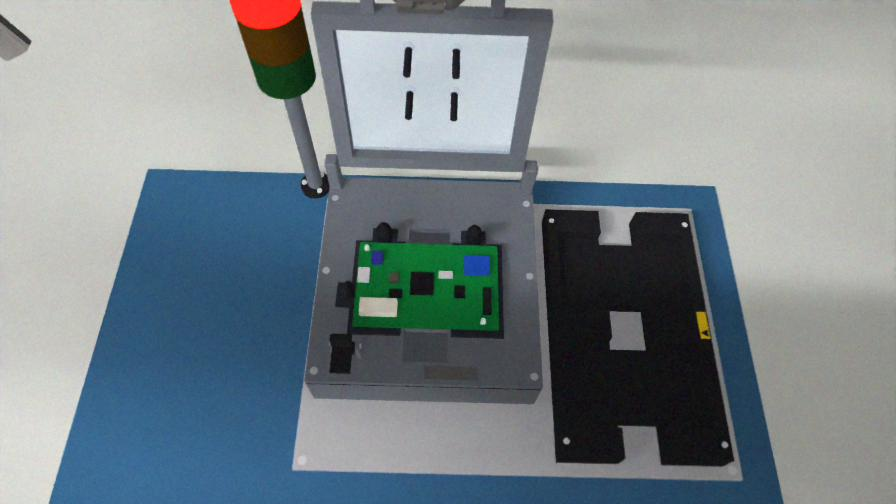

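>>> move(
  target={"side":"right","x":0.373,"y":0.0095,"z":1.1608,"quat_wxyz":[0.981,0,-0.195,0]},
  cameras=[],
)

>>> move(
  target={"side":"right","x":0.379,"y":0.0095,"z":1.1605,"quat_wxyz":[0.981,0,-0.195,0]},
  min_time_s=0.6,
  cameras=["head_camera"],
)

Scene clock: 939.00 s.
Joint torques (N m): left_arm=[-11.83 13.75 11.1 0.24 0.94 -0.49 0.42] | right_arm=[-23.69 -11.02 -9.76 0.65 2.01 -0.39 0.05]
External joint torques (N m): left_arm=[1.1 -0.7 0.43 0.03 0.14 0.03 0.43] | right_arm=[0.35 -2.84 0.47 0.38 1.04 -0.14 0.03]
Motor temperatures (°C): left_arm=[29 32 30 32 37 34 40] | right_arm=[36 34 29 31 45 35 35]
Wrist force (N): left_arm=[-1.5 3.0 -8.9] | right_arm=[-4.7 12.5 -17.3]
Wrist torque (N m): left_arm=[-0.21 -0.36 -0.15] | right_arm=[-0.03 0.89 0.37]
Wrist force, peak (N): left_arm=[-1.6 3.2 -8.9] | right_arm=[-2.3 14.2 -22.6]
move: done
base_odometry: x=-2.096 y=-0.086 heading=-2.517
lidar_m: 0.68 0.24 0.20 0.44 3.41 4.36 4.21 1.90 1.41 0.94 0.99 0.80
base_status: not commanded
joint_positions: torso_squat_rad=+0.350 torso_shift_rad=+0.000 torso_pitch_rad=+0.350 torso_yaw_rad=+0.000 left_shoulder_pitch_rad=-0.936 left_shoulder_roll_rad=+1.546 left_shoulder_yaw_rad=-0.434 left_elbow_rad=-1.766 left_forearm_roll_rad=+2.017 left_wrist_pitch_rad=+1.419 left_hand_roll_rad=+0.507 left_gripper_m=+0.100 right_shoulder_pitch_rad=-1.953 right_shoulder_roll_rad=-0.610 right_shoulder_yaw_rad=+1.123 right_elbow_rad=-1.385 right_forearm_roll_rad=-1.265 right_wrist_pitch_rad=+1.598 right_hand_roll_rad=-1.242 right_gripper_m=+0.015 head_pan_rad=+0.000 head_tilt_rad=+0.750
joint_status: all done
wheel_motors_off: 0
motor_effort: left_wheel=-5(5) right_wheel=+6(7)
contact_limits: right_gripper_m 260 mA
chest: x=-0.1219 y=-0.0007 z=+1.2287 quat_wxyz=(+0.985, +0.000, +0.174, +0.000) (m; base frame)
left_hand: x=+0.2599 y=+0.2647 z=+1.1303 quat_wxyz=(+0.971, -0.240, -0.003, +0.001) (m; base frame)
right_hand: x=+0.3727 y=+0.0098 z=+1.1607 quat_wxyz=(+0.981, +0.000, -0.195, +0.000) (m; base frame)
right_hand_status: reached (checked arc, planned for 0.2 s): 0 mm and 0.1 deg off.
pictures: none
No camera images: "cameras" was empty.

Scene clock: 939.93 s.
Joint torques (N m): left_arm=[-11.97 13.68 11.06 0.25 0.88 -0.51 0.49] | right_arm=[-26.29 -9.8 -9.51 2.2 2.91 -0.1 0.53]
External joint torques (N m): left_arm=[0.96 -0.77 0.39 0.05 0.07 0.01 0.49] | right_arm=[-2.05 -1.54 0.63 1.99 1.96 0.18 0.51]
Motor temperatures (°C): left_arm=[29 32 30 32 37 34 40] | right_arm=[36 34 29 31 45 35 35]
Wrist force (N): left_arm=[-1.6 3.3 -8.6] | right_arm=[-6.5 13.6 -17.2]
Wrist torque (N m): left_arm=[-0.26 -0.36 -0.15] | right_arm=[0.00 0.92 0.34]
Wrist force, peak (N): left_arm=[-1.8 3.2 -9.0] | right_arm=[-6.9 17.4 -17.8]
move: done
base_odometry: x=-2.096 y=-0.086 heading=-2.517
lidar_m: 0.68 0.24 0.20 0.43 3.40 4.37 4.21 1.91 1.40 0.94 0.99 0.80
base_status: not commanded
joint_positions: torso_squat_rad=+0.350 torso_shift_rad=+0.000 torso_pitch_rad=+0.350 torso_yaw_rad=+0.000 left_shoulder_pitch_rad=-0.936 left_shoulder_roll_rad=+1.546 left_shoulder_yaw_rad=-0.434 left_elbow_rad=-1.766 left_forearm_roll_rad=+2.017 left_wrist_pitch_rad=+1.419 left_hand_roll_rad=+0.507 left_gripper_m=+0.100 right_shoulder_pitch_rad=-1.954 right_shoulder_roll_rad=-0.602 right_shoulder_yaw_rad=+1.125 right_elbow_rad=-1.353 right_forearm_roll_rad=-1.262 right_wrist_pitch_rad=+1.589 right_hand_roll_rad=-1.220 right_gripper_m=+0.015 head_pan_rad=+0.000 head_tilt_rad=+0.750
joint_status: all done
wheel_motors_off: 0
motor_effort: left_wheel=-3(6) right_wheel=+5(7)
contact_limits: right_gripper_m 260 mA
chest: x=-0.1219 y=-0.0007 z=+1.2287 quat_wxyz=(+0.985, +0.000, +0.174, +0.000) (m; base frame)
left_hand: x=+0.2599 y=+0.2647 z=+1.1303 quat_wxyz=(+0.971, -0.240, -0.003, +0.001) (m; base frame)
right_hand: x=+0.3785 y=+0.0096 z=+1.1601 quat_wxyz=(+0.981, +0.000, -0.195, +0.000) (m; base frame)
right_hand_status: reached (checked arc, planned for 0.6 s): 1 mm and 0.1 deg off.
pictures: head_camera
camera_calibration:
head_camera: T_world_to_cam=[[0.0366602, -0.998749, 0.0340137, -0.0492226], [-0.871755, -0.0486021, -0.487525, 0.717393], [0.488569, -0.0117789, -0.872446, 1.18429], [0, 0, 0, 1]] pos_world=[0.0485881, -0.000344609, 1.38465]

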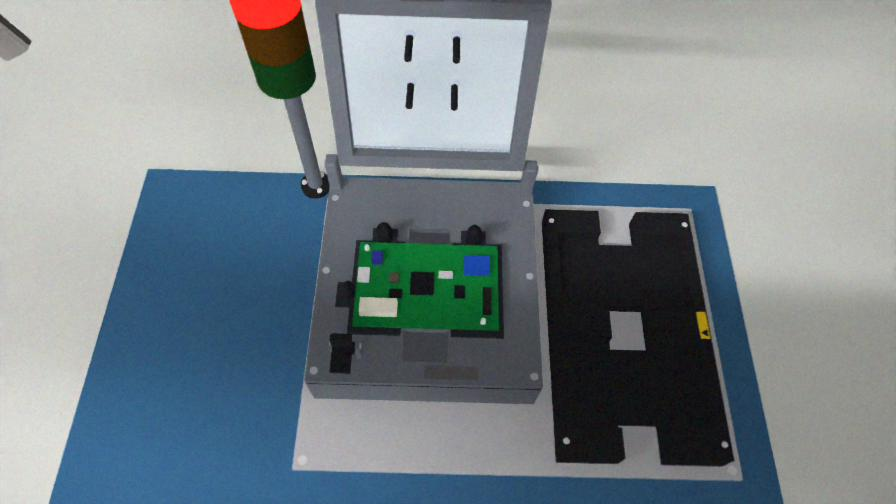

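>>> move(
  joints={"right_gripper_m":0.06},
  cameras=["head_camera"],
)

Scene clock: 946.97 s.
Joint torques (N m): left_arm=[-11.98 13.72 10.89 0.31 0.89 -0.48 0.46] | right_arm=[-24.01 -8.87 -9.29 1.25 1.09 0.01 0.43]
External joint torques (N m): left_arm=[0.95 -0.73 0.22 0.11 0.08 0.04 0.47] | right_arm=[0.23 -0.62 0.83 1.03 0.13 0.28 0.41]
Motor temperatures (°C): left_arm=[29 32 30 32 37 34 40] | right_arm=[36 34 29 31 45 35 35]
Wrist force (N): left_arm=[-1.5 3.1 -8.7] | right_arm=[-0.2 10.8 -12.8]
Wrist torque (N m): left_arm=[-0.24 -0.34 -0.16] | right_arm=[-0.05 0.71 0.50]
Wrist force, peak (N): left_arm=[-1.6 3.2 -8.9] | right_arm=[-6.6 14.1 -18.1]
move: done
base_odometry: x=-2.096 y=-0.086 heading=-2.517
lidar_m: 0.68 0.24 0.20 0.45 3.42 4.36 4.21 1.90 1.41 0.93 0.99 0.81
base_status: not commanded
joint_positions: torso_squat_rad=+0.350 torso_shift_rad=+0.000 torso_pitch_rad=+0.350 torso_yaw_rad=+0.000 left_shoulder_pitch_rad=-0.936 left_shoulder_roll_rad=+1.546 left_shoulder_yaw_rad=-0.434 left_elbow_rad=-1.766 left_forearm_roll_rad=+2.017 left_wrist_pitch_rad=+1.419 left_hand_roll_rad=+0.507 left_gripper_m=+0.100 right_shoulder_pitch_rad=-1.955 right_shoulder_roll_rad=-0.602 right_shoulder_yaw_rad=+1.125 right_elbow_rad=-1.352 right_forearm_roll_rad=-1.262 right_wrist_pitch_rad=+1.589 right_hand_roll_rad=-1.220 right_gripper_m=+0.060 head_pan_rad=+0.000 head_tilt_rad=+0.750
joint_status: all done
wheel_motors_off: 0
motor_effort: left_wheel=-5(6) right_wheel=+6(7)
contact_limits: right_gripper_m 260 mA
chest: x=-0.1219 y=-0.0007 z=+1.2287 quat_wxyz=(+0.985, +0.000, +0.174, +0.000) (m; base frame)
left_hand: x=+0.2599 y=+0.2647 z=+1.1303 quat_wxyz=(+0.971, -0.240, -0.003, +0.001) (m; base frame)
right_hand: x=+0.3787 y=+0.0096 z=+1.1605 quat_wxyz=(+0.981, +0.000, -0.195, +0.000) (m; base frame)
pictures: head_camera
camera_calibration:
head_camera: T_world_to_cam=[[0.0366589, -0.998749, 0.0340113, -0.0492221], [-0.871746, -0.0486, -0.487541, 0.71741], [0.488584, -0.0117765, -0.872437, 1.18429], [0, 0, 0, 1]] pos_world=[0.0485801, -0.000347743, 1.38466]

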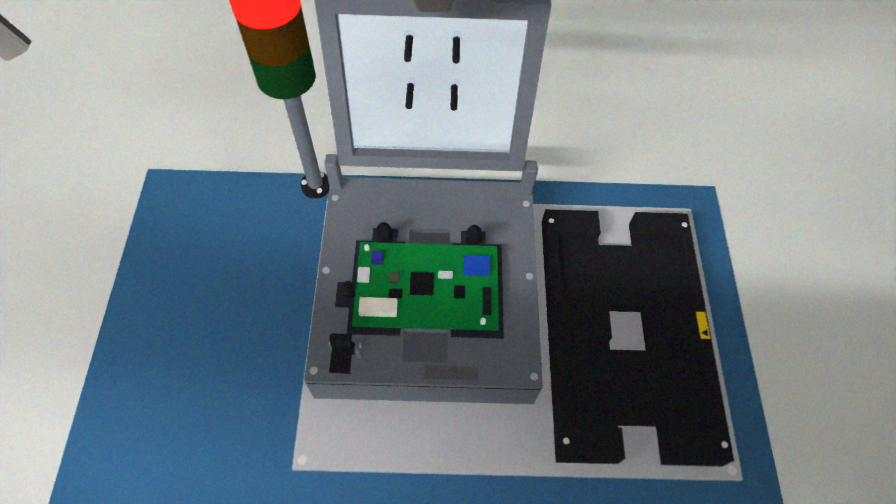

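Stays. Retreat.

>>> move(
  target={"side":"right","x":0.358,"y":0.012,"z":1.222,"quat_wxyz":[0.981,0,-0.195,0]},
  cameras=[],
)

>>> move(
  target={"side":"right","x":0.265,"y":-0.06,"z":1.18,"quat_wxyz":[1,0,0,0]},
  cameras=["head_camera","right_wrist_camera"],
)

Scene clock: 952.03 s.
Joint torques (N m): left_arm=[-11.92 13.79 10.89 0.33 0.91 -0.49 0.53] | right_arm=[-19.86 -8.66 -9.11 0.7 0.62 -0.46 -0.25]
External joint torques (N m): left_arm=[1.01 -0.66 0.22 0.13 0.11 0.04 0.53] | right_arm=[3.55 -0.25 0.71 -0.1 -0.34 -0.19 -0.27]
Motor temperatures (°C): left_arm=[29 32 30 32 37 34 40] | right_arm=[36 34 29 31 45 35 35]
Wrist force (N): left_arm=[-1.5 3.0 -9.0] | right_arm=[-0.3 10.6 -12.8]
Wrist torque (N m): left_arm=[-0.21 -0.35 -0.15] | right_arm=[-0.02 0.69 0.50]
Wrist force, peak (N): left_arm=[-1.9 3.3 -9.0] | right_arm=[-0.6 10.9 -14.2]
move: done
base_odometry: x=-2.096 y=-0.086 heading=-2.517
lidar_m: 0.68 0.24 0.20 0.43 3.42 4.36 4.21 1.90 1.40 0.93 0.99 0.80
base_status: not commanded
joint_positions: torso_squat_rad=+0.350 torso_shift_rad=+0.000 torso_pitch_rad=+0.350 torso_yaw_rad=+0.000 left_shoulder_pitch_rad=-0.936 left_shoulder_roll_rad=+1.546 left_shoulder_yaw_rad=-0.434 left_elbow_rad=-1.766 left_forearm_roll_rad=+2.017 left_wrist_pitch_rad=+1.419 left_hand_roll_rad=+0.507 left_gripper_m=+0.100 right_shoulder_pitch_rad=-2.066 right_shoulder_roll_rad=-0.624 right_shoulder_yaw_rad=+1.061 right_elbow_rad=-1.367 right_forearm_roll_rad=-1.346 right_wrist_pitch_rad=+1.709 right_hand_roll_rad=-1.232 right_gripper_m=+0.060 head_pan_rad=+0.000 head_tilt_rad=+0.750
joint_status: all done
wheel_motors_off: 0
motor_effort: left_wheel=-4(6) right_wheel=+5(8)
contact_limits: right_gripper_m 260 mA
chest: x=-0.1220 y=-0.0007 z=+1.2287 quat_wxyz=(+0.985, +0.000, +0.174, +0.000) (m; base frame)
left_hand: x=+0.2599 y=+0.2647 z=+1.1304 quat_wxyz=(+0.971, -0.240, -0.003, +0.001) (m; base frame)
right_hand: x=+0.3580 y=+0.0122 z=+1.2224 quat_wxyz=(+0.981, +0.000, -0.195, +0.000) (m; base frame)
right_hand_status: reached (checked arc, planned for 0.4 s): 0 mm and 0.1 deg off.
pictures: none
No camera images: "cameras" was empty.

Scene clock: 953.37 s.
Joint torques (N m): left_arm=[-12.12 13.7 11.13 0.38 0.89 -0.55 0.44] | right_arm=[-20.52 -5.69 -11.07 0.47 0.26 -0.3 0.06]
External joint torques (N m): left_arm=[0.81 -0.75 0.46 0.17 0.08 -0.02 0.45] | right_arm=[1.14 1.64 -0.74 -0.21 0.04 -0.31 0.06]
Motor temperatures (°C): left_arm=[29 32 30 32 37 34 40] | right_arm=[36 34 29 31 45 35 35]
Wrist force (N): left_arm=[-1.6 3.0 -8.6] | right_arm=[2.0 10.7 -13.3]
Wrist torque (N m): left_arm=[-0.23 -0.36 -0.15] | right_arm=[-0.05 0.85 0.51]
Wrist force, peak (N): left_arm=[-1.7 3.5 -9.0] | right_arm=[1.2 11.4 -13.8]
move: done
base_odometry: x=-2.096 y=-0.086 heading=-2.517
lidar_m: 0.67 0.24 0.19 0.43 3.43 4.36 4.21 1.90 1.40 0.93 1.00 0.79
base_status: not commanded
joint_positions: torso_squat_rad=+0.350 torso_shift_rad=+0.000 torso_pitch_rad=+0.350 torso_yaw_rad=+0.000 left_shoulder_pitch_rad=-0.936 left_shoulder_roll_rad=+1.546 left_shoulder_yaw_rad=-0.434 left_elbow_rad=-1.766 left_forearm_roll_rad=+2.017 left_wrist_pitch_rad=+1.419 left_hand_roll_rad=+0.507 left_gripper_m=+0.100 right_shoulder_pitch_rad=-1.885 right_shoulder_roll_rad=-0.840 right_shoulder_yaw_rad=+0.987 right_elbow_rad=-1.637 right_forearm_roll_rad=-1.700 right_wrist_pitch_rad=+1.836 right_hand_roll_rad=-1.308 right_gripper_m=+0.060 head_pan_rad=+0.000 head_tilt_rad=+0.750
joint_status: all done
wheel_motors_off: 0
motor_effort: left_wheel=-6(6) right_wheel=+4(6)
contact_limits: right_gripper_m 260 mA
chest: x=-0.1220 y=-0.0007 z=+1.2287 quat_wxyz=(+0.985, +0.000, +0.174, +0.000) (m; base frame)
left_hand: x=+0.2599 y=+0.2646 z=+1.1304 quat_wxyz=(+0.971, -0.240, -0.003, +0.001) (m; base frame)
right_hand: x=+0.2649 y=-0.0601 z=+1.1799 quat_wxyz=(+1.000, -0.002, +0.002, +0.000) (m; base frame)
right_hand_status: reached (checked arc, planned for 0.6 s): 0 mm and 0.3 deg off.
pictures: head_camera, right_wrist_camera
camera_calibration:
head_camera: T_world_to_cam=[[0.0365885, -0.998752, 0.0339938, -0.0492367], [-0.871691, -0.0485314, -0.487647, 0.717504], [0.488689, -0.0117897, -0.872379, 1.18426], [0, 0, 0, 1]] pos_world=[0.0485076, -0.000391623, 1.38469]
right_wrist_camera: T_world_to_cam=[[-0.999713, 0.0198206, -0.0134222, 0.284326], [0.0118813, 0.89763, 0.440589, -0.435829], [0.0207809, 0.440303, -0.897609, 1.15179], [0, 0, 0, 1]] pos_world=[0.265487, -0.121559, 1.22969]

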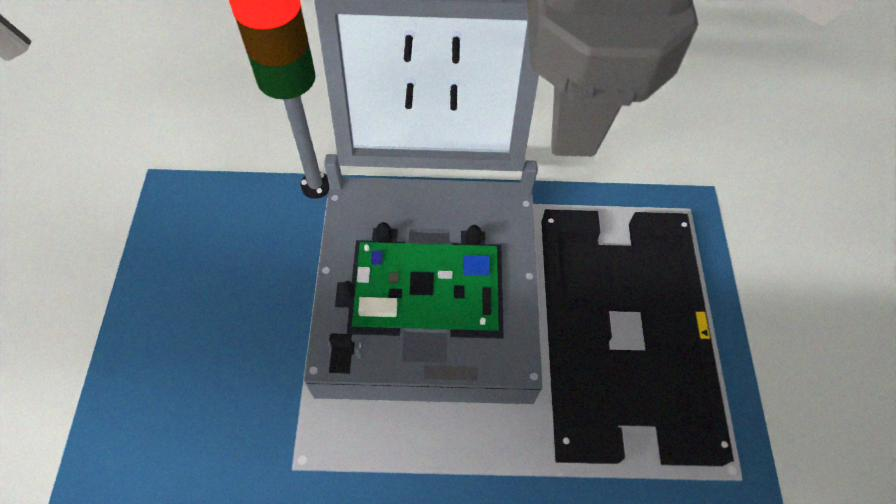

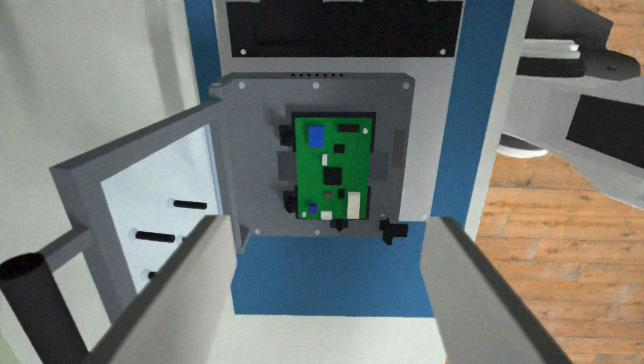

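>>> move(
  joints={"right_gripper_m":0.087},
  contact_limits={"right_gripper_m":560},
  cameras=[],
)

>>> move(
  target={"side":"right","x":0.262,"y":0.0075,"z":1.06,"quat_wxyz":[1,0,0,0]},
  cameras=[],
)

>>> move(
  target={"side":"right","x":0.262,"y":0.0075,"z":0.998,"quat_wxyz":[1,0,0,0]},
  cameras=["right_wrist_camera"],
)

Scene clock: 960.63 s.
Joint torques (N m): left_arm=[-12 13.39 10.97 0.34 0.88 -0.46 0.47] | right_arm=[-20.16 -5.82 -11.1 0.39 0.31 -0.18 0.07]
External joint torques (N m): left_arm=[0.94 -1.06 0.3 0.14 0.08 0.07 0.48] | right_arm=[1.5 1.52 -0.76 -0.29 0.09 -0.19 0.07]
Motor temperatures (°C): left_arm=[29 32 30 32 37 34 40] | right_arm=[36 34 29 31 45 35 35]
Wrist force (N): left_arm=[-1.7 3.0 -8.4] | right_arm=[2.1 10.9 -13.5]
Wrist torque (N m): left_arm=[-0.21 -0.36 -0.15] | right_arm=[-0.07 0.84 0.53]
Wrist force, peak (N): left_arm=[-1.4 3.2 -9.1] | right_arm=[2.1 10.8 -13.9]
move: done
base_odometry: x=-2.096 y=-0.086 heading=-2.517
lidar_m: 0.67 0.24 0.21 0.45 3.40 4.36 4.21 1.90 1.40 0.93 0.99 0.81
base_status: not commanded
joint_positions: torso_squat_rad=+0.350 torso_shift_rad=+0.000 torso_pitch_rad=+0.350 torso_yaw_rad=+0.000 left_shoulder_pitch_rad=-0.936 left_shoulder_roll_rad=+1.546 left_shoulder_yaw_rad=-0.434 left_elbow_rad=-1.766 left_forearm_roll_rad=+2.017 left_wrist_pitch_rad=+1.419 left_hand_roll_rad=+0.507 left_gripper_m=+0.100 right_shoulder_pitch_rad=-1.885 right_shoulder_roll_rad=-0.840 right_shoulder_yaw_rad=+0.987 right_elbow_rad=-1.637 right_forearm_roll_rad=-1.700 right_wrist_pitch_rad=+1.836 right_hand_roll_rad=-1.308 right_gripper_m=+0.087 head_pan_rad=+0.000 head_tilt_rad=+0.750
joint_status: all done
wheel_motors_off: 0
motor_effort: left_wheel=-6(7) right_wheel=+4(7)
contact_limits: right_gripper_m 560 mA
chest: x=-0.1220 y=-0.0007 z=+1.2287 quat_wxyz=(+0.985, +0.000, +0.174, +0.000) (m; base frame)
left_hand: x=+0.2599 y=+0.2646 z=+1.1304 quat_wxyz=(+0.971, -0.240, -0.003, +0.001) (m; base frame)
right_hand: x=+0.2649 y=-0.0601 z=+1.1799 quat_wxyz=(+1.000, -0.002, +0.002, +0.000) (m; base frame)
pictures: none
No camera images: "cameras" was empty.

Scene clock: 961.53 s.
Joint torques (N m): left_arm=[-12.07 13.65 10.94 0.39 1 -0.47 0.52] | right_arm=[-21.48 -6.86 -10.78 -0.37 -0.14 0.18 -0.14]
External joint torques (N m): left_arm=[0.86 -0.79 0.27 0.19 0.2 0.06 0.53] | right_arm=[1 -0.11 -0.14 0.59 -0.37 0.18 -0.14]
Motor temperatures (°C): left_arm=[29 32 30 32 37 34 40] | right_arm=[36 34 29 31 45 35 35]
Wrist force (N): left_arm=[-1.5 3.1 -8.6] | right_arm=[2.5 10.9 -13.2]
Wrist torque (N m): left_arm=[-0.22 -0.35 -0.15] | right_arm=[-0.07 0.89 0.52]
Wrist force, peak (N): left_arm=[-1.8 3.1 -8.9] | right_arm=[2.5 11.1 -14.9]
move: done
base_odometry: x=-2.096 y=-0.086 heading=-2.517
lidar_m: 0.68 0.24 0.20 0.44 3.42 4.36 4.22 1.90 1.40 0.94 0.99 0.81
base_status: not commanded
joint_positions: torso_squat_rad=+0.350 torso_shift_rad=+0.000 torso_pitch_rad=+0.350 torso_yaw_rad=+0.000 left_shoulder_pitch_rad=-0.936 left_shoulder_roll_rad=+1.546 left_shoulder_yaw_rad=-0.434 left_elbow_rad=-1.766 left_forearm_roll_rad=+2.017 left_wrist_pitch_rad=+1.419 left_hand_roll_rad=+0.507 left_gripper_m=+0.100 right_shoulder_pitch_rad=-1.751 right_shoulder_roll_rad=-0.596 right_shoulder_yaw_rad=+1.149 right_elbow_rad=-1.551 right_forearm_roll_rad=-1.474 right_wrist_pitch_rad=+1.626 right_hand_roll_rad=-1.374 right_gripper_m=+0.087 head_pan_rad=+0.000 head_tilt_rad=+0.750
joint_status: all done
wheel_motors_off: 0
motor_effort: left_wheel=-6(7) right_wheel=+6(7)
contact_limits: right_gripper_m 560 mA
chest: x=-0.1220 y=-0.0007 z=+1.2287 quat_wxyz=(+0.985, +0.000, +0.174, +0.000) (m; base frame)
left_hand: x=+0.2599 y=+0.2647 z=+1.1304 quat_wxyz=(+0.971, -0.240, -0.003, +0.001) (m; base frame)
right_hand: x=+0.2620 y=+0.0076 z=+1.0600 quat_wxyz=(+1.000, +0.000, +0.000, +0.000) (m; base frame)
right_hand_status: reached (checked arc, planned for 0.6 s): 0 mm and 0.0 deg off.
pictures: none
No camera images: "cameras" was empty.

Scene clock: 962.47 s.
Joint torques (N m): left_arm=[-11.89 13.65 10.97 0.36 0.88 -0.54 0.42] | right_arm=[-21.29 -4.8 -10.2 -0.96 -0.13 0.19 0.15]
External joint torques (N m): left_arm=[1.04 -0.8 0.3 0.16 0.07 -0.02 0.43] | right_arm=[1.05 1.33 0.24 0.72 -0.36 0.18 0.15]
Motor temperatures (°C): left_arm=[29 32 30 32 37 34 40] | right_arm=[36 34 29 31 45 35 35]
Wrist force (N): left_arm=[-1.6 3.1 -8.7] | right_arm=[2.4 10.8 -13.4]
Wrist torque (N m): left_arm=[-0.22 -0.35 -0.15] | right_arm=[-0.08 0.87 0.51]
Wrist force, peak (N): left_arm=[-1.6 3.2 -9.0] | right_arm=[2.5 10.7 -14.8]
move: done
base_odometry: x=-2.096 y=-0.086 heading=-2.517
lidar_m: 0.67 0.24 0.20 0.44 3.41 4.35 4.22 1.91 1.40 0.93 0.99 0.81
base_status: not commanded
joint_positions: torso_squat_rad=+0.350 torso_shift_rad=+0.000 torso_pitch_rad=+0.350 torso_yaw_rad=+0.000 left_shoulder_pitch_rad=-0.936 left_shoulder_roll_rad=+1.546 left_shoulder_yaw_rad=-0.434 left_elbow_rad=-1.766 left_forearm_roll_rad=+2.017 left_wrist_pitch_rad=+1.419 left_hand_roll_rad=+0.507 left_gripper_m=+0.100 right_shoulder_pitch_rad=-1.653 right_shoulder_roll_rad=-0.556 right_shoulder_yaw_rad=+1.225 right_elbow_rad=-1.515 right_forearm_roll_rad=-1.373 right_wrist_pitch_rad=+1.520 right_hand_roll_rad=-1.355 right_gripper_m=+0.087 head_pan_rad=+0.000 head_tilt_rad=+0.750
joint_status: all done
wheel_motors_off: 0
motor_effort: left_wheel=-6(6) right_wheel=+5(6)
contact_limits: right_gripper_m 560 mA
chest: x=-0.1220 y=-0.0007 z=+1.2287 quat_wxyz=(+0.985, +0.000, +0.174, +0.000) (m; base frame)
left_hand: x=+0.2599 y=+0.2646 z=+1.1304 quat_wxyz=(+0.971, -0.240, -0.003, +0.001) (m; base frame)
right_hand: x=+0.2618 y=+0.0070 z=+0.9983 quat_wxyz=(+1.000, +0.000, -0.001, +0.000) (m; base frame)
right_hand_status: reached (checked arc, planned for 0.4 s): 1 mm and 0.1 deg off.
pictures: right_wrist_camera
camera_calibration:
right_wrist_camera: T_world_to_cam=[[-0.999628, 0.0203725, -0.0181285, 0.282108], [0.0102027, 0.895877, 0.444184, -0.419195], [0.02529, 0.443834, -0.895752, 0.956206], [0, 0, 0, 1]] pos_world=[0.262098, -0.0545971, 1.04784]

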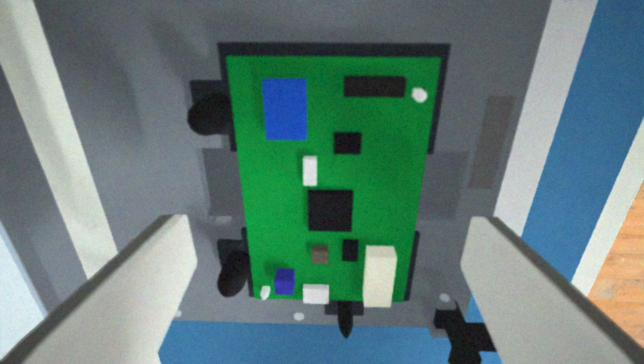

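>>> move(
  target={"side":"right","x":0.2605,"y":0.0075,"z":0.962,"quat_wxyz":[1,0,0,0]},
  cameras=["right_wrist_camera"],
)

>>> zoom_image(
  camera="right_wrist_camera",
  region=[140, 60, 520, 364],
)

Scene clock: 968.53 s.
Joint torques (N m): left_arm=[-12.04 13.52 10.89 0.46 0.97 -0.54 0.43] | right_arm=[-21.02 -4.18 -9.59 -1.26 -0.01 0.01 0.34]
External joint torques (N m): left_arm=[0.9 -0.92 0.22 0.26 0.16 -0.01 0.44] | right_arm=[1.17 1.51 0.58 0.8 -0.23 0.01 0.34]
Motor temperatures (°C): left_arm=[29 32 30 32 37 34 40] | right_arm=[36 34 29 31 45 35 35]
Wrist force (N): left_arm=[-1.7 3.1 -8.4] | right_arm=[2.3 10.9 -13.3]
Wrist torque (N m): left_arm=[-0.24 -0.37 -0.15] | right_arm=[-0.08 0.84 0.51]
Wrist force, peak (N): left_arm=[-1.6 3.2 -9.0] | right_arm=[1.9 10.9 -14.6]
move: done
base_odometry: x=-2.096 y=-0.086 heading=-2.517
lidar_m: 0.67 0.24 0.21 0.44 3.42 4.35 4.21 1.90 1.41 0.93 0.99 0.80
base_status: not commanded
joint_positions: torso_squat_rad=+0.350 torso_shift_rad=+0.000 torso_pitch_rad=+0.350 torso_yaw_rad=+0.000 left_shoulder_pitch_rad=-0.936 left_shoulder_roll_rad=+1.546 left_shoulder_yaw_rad=-0.434 left_elbow_rad=-1.766 left_forearm_roll_rad=+2.017 left_wrist_pitch_rad=+1.419 left_hand_roll_rad=+0.507 left_gripper_m=+0.100 right_shoulder_pitch_rad=-1.598 right_shoulder_roll_rad=-0.522 right_shoulder_yaw_rad=+1.269 right_elbow_rad=-1.471 right_forearm_roll_rad=-1.317 right_wrist_pitch_rad=+1.457 right_hand_roll_rad=-1.339 right_gripper_m=+0.087 head_pan_rad=+0.000 head_tilt_rad=+0.750
joint_status: all done
wheel_motors_off: 0
motor_effort: left_wheel=-5(7) right_wheel=+4(7)
contact_limits: right_gripper_m 560 mA
chest: x=-0.1220 y=-0.0007 z=+1.2287 quat_wxyz=(+0.985, +0.000, +0.174, +0.000) (m; base frame)
left_hand: x=+0.2599 y=+0.2646 z=+1.1304 quat_wxyz=(+0.971, -0.240, -0.003, +0.001) (m; base frame)
right_hand: x=+0.2605 y=+0.0074 z=+0.9621 quat_wxyz=(+1.000, +0.000, +0.000, +0.000) (m; base frame)
right_hand_status: reached (checked arc, planned for 0.3 s): 0 mm and 0.0 deg off.
pictures: right_wrist_camera
camera_calibration:
right_wrist_camera: T_world_to_cam=[[-0.999639, 0.0204665, -0.0174263, 0.27953], [0.0105981, 0.895863, 0.444205, -0.403543], [0.0247029, 0.443859, -0.895756, 0.923823], [0, 0, 0, 1]] pos_world=[0.260884, -0.0542494, 1.01165]

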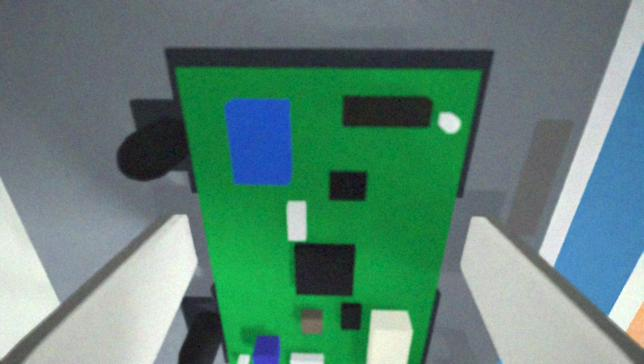

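Scaled by 1.326 from the camera's 644x364 image, which has a finer 1265x715 frame.

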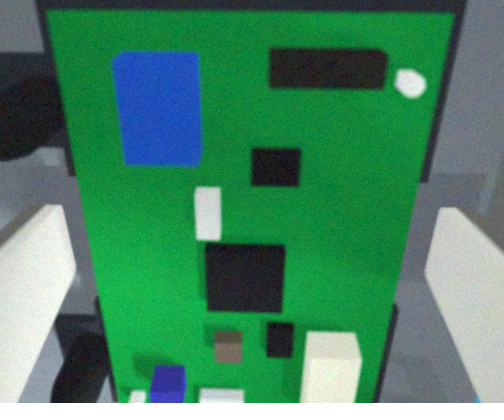

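>>> move(
  target={"side":"right","x":0.2605,"y":0.0075,"z":0.95,"quat_wxyz":[1,0,0,0]},
  cameras=["right_wrist_camera"],
)

Scene clock: 974.20 s.
Joint torques (N m): left_arm=[-12.11 13.85 11.05 0.3 0.86 -0.43 0.49] | right_arm=[-20.25 -4.17 -8.96 -1.52 0.15 -0.02 0.28]
External joint torques (N m): left_arm=[0.83 -0.6 0.38 0.1 0.06 0.1 0.49] | right_arm=[1.88 1.37 1.1 0.65 -0.07 -0.03 0.28]
Motor temperatures (°C): left_arm=[29 32 30 32 37 34 40] | right_arm=[36 34 29 31 45 35 35]
Wrist force (N): left_arm=[-1.6 3.1 -8.7] | right_arm=[2.4 10.8 -13.5]
Wrist torque (N m): left_arm=[-0.22 -0.36 -0.15] | right_arm=[-0.06 0.87 0.51]
Wrist force, peak (N): left_arm=[-1.8 3.0 -9.2] | right_arm=[2.0 11.6 -14.4]
move: done
base_odometry: x=-2.096 y=-0.086 heading=-2.517
lidar_m: 0.69 0.24 0.20 0.44 3.41 4.37 4.22 1.90 1.40 0.92 1.00 0.81
base_status: not commanded
joint_positions: torso_squat_rad=+0.350 torso_shift_rad=+0.000 torso_pitch_rad=+0.350 torso_yaw_rad=+0.000 left_shoulder_pitch_rad=-0.936 left_shoulder_roll_rad=+1.546 left_shoulder_yaw_rad=-0.434 left_elbow_rad=-1.766 left_forearm_roll_rad=+2.017 left_wrist_pitch_rad=+1.419 left_hand_roll_rad=+0.507 left_gripper_m=+0.100 right_shoulder_pitch_rad=-1.581 right_shoulder_roll_rad=-0.511 right_shoulder_yaw_rad=+1.282 right_elbow_rad=-1.452 right_forearm_roll_rad=-1.300 right_wrist_pitch_rad=+1.436 right_hand_roll_rad=-1.331 right_gripper_m=+0.087 head_pan_rad=+0.000 head_tilt_rad=+0.750
joint_status: all done
wheel_motors_off: 0
motor_effort: left_wheel=-5(6) right_wheel=+5(6)
contact_limits: right_gripper_m 560 mA
chest: x=-0.1220 y=-0.0007 z=+1.2287 quat_wxyz=(+0.985, +0.000, +0.174, +0.000) (m; base frame)
left_hand: x=+0.2599 y=+0.2646 z=+1.1304 quat_wxyz=(+0.971, -0.240, -0.003, +0.001) (m; base frame)
right_hand: x=+0.2603 y=+0.0072 z=+0.9505 quat_wxyz=(+1.000, +0.000, +0.000, +0.000) (m; base frame)
right_hand_status: reached (checked arc, planned for 0.2 s): 1 mm and 0.0 deg off.
pictures: right_wrist_camera
camera_calibration:
right_wrist_camera: T_world_to_cam=[[-0.999644, 0.0200909, -0.0175643, 0.279226], [0.0102027, 0.895911, 0.444117, -0.398087], [0.0246588, 0.44378, -0.895796, 0.913561], [0, 0, 0, 1]] pos_world=[0.260661, -0.0543795, 1.00007]

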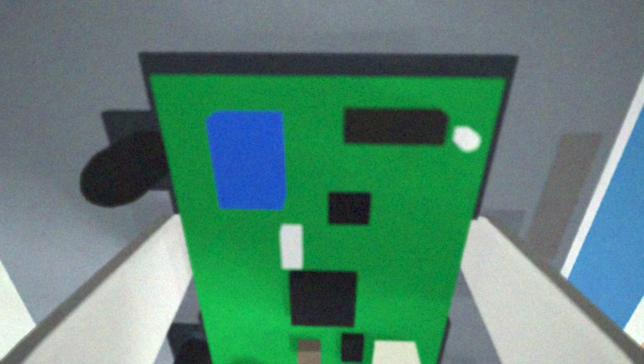

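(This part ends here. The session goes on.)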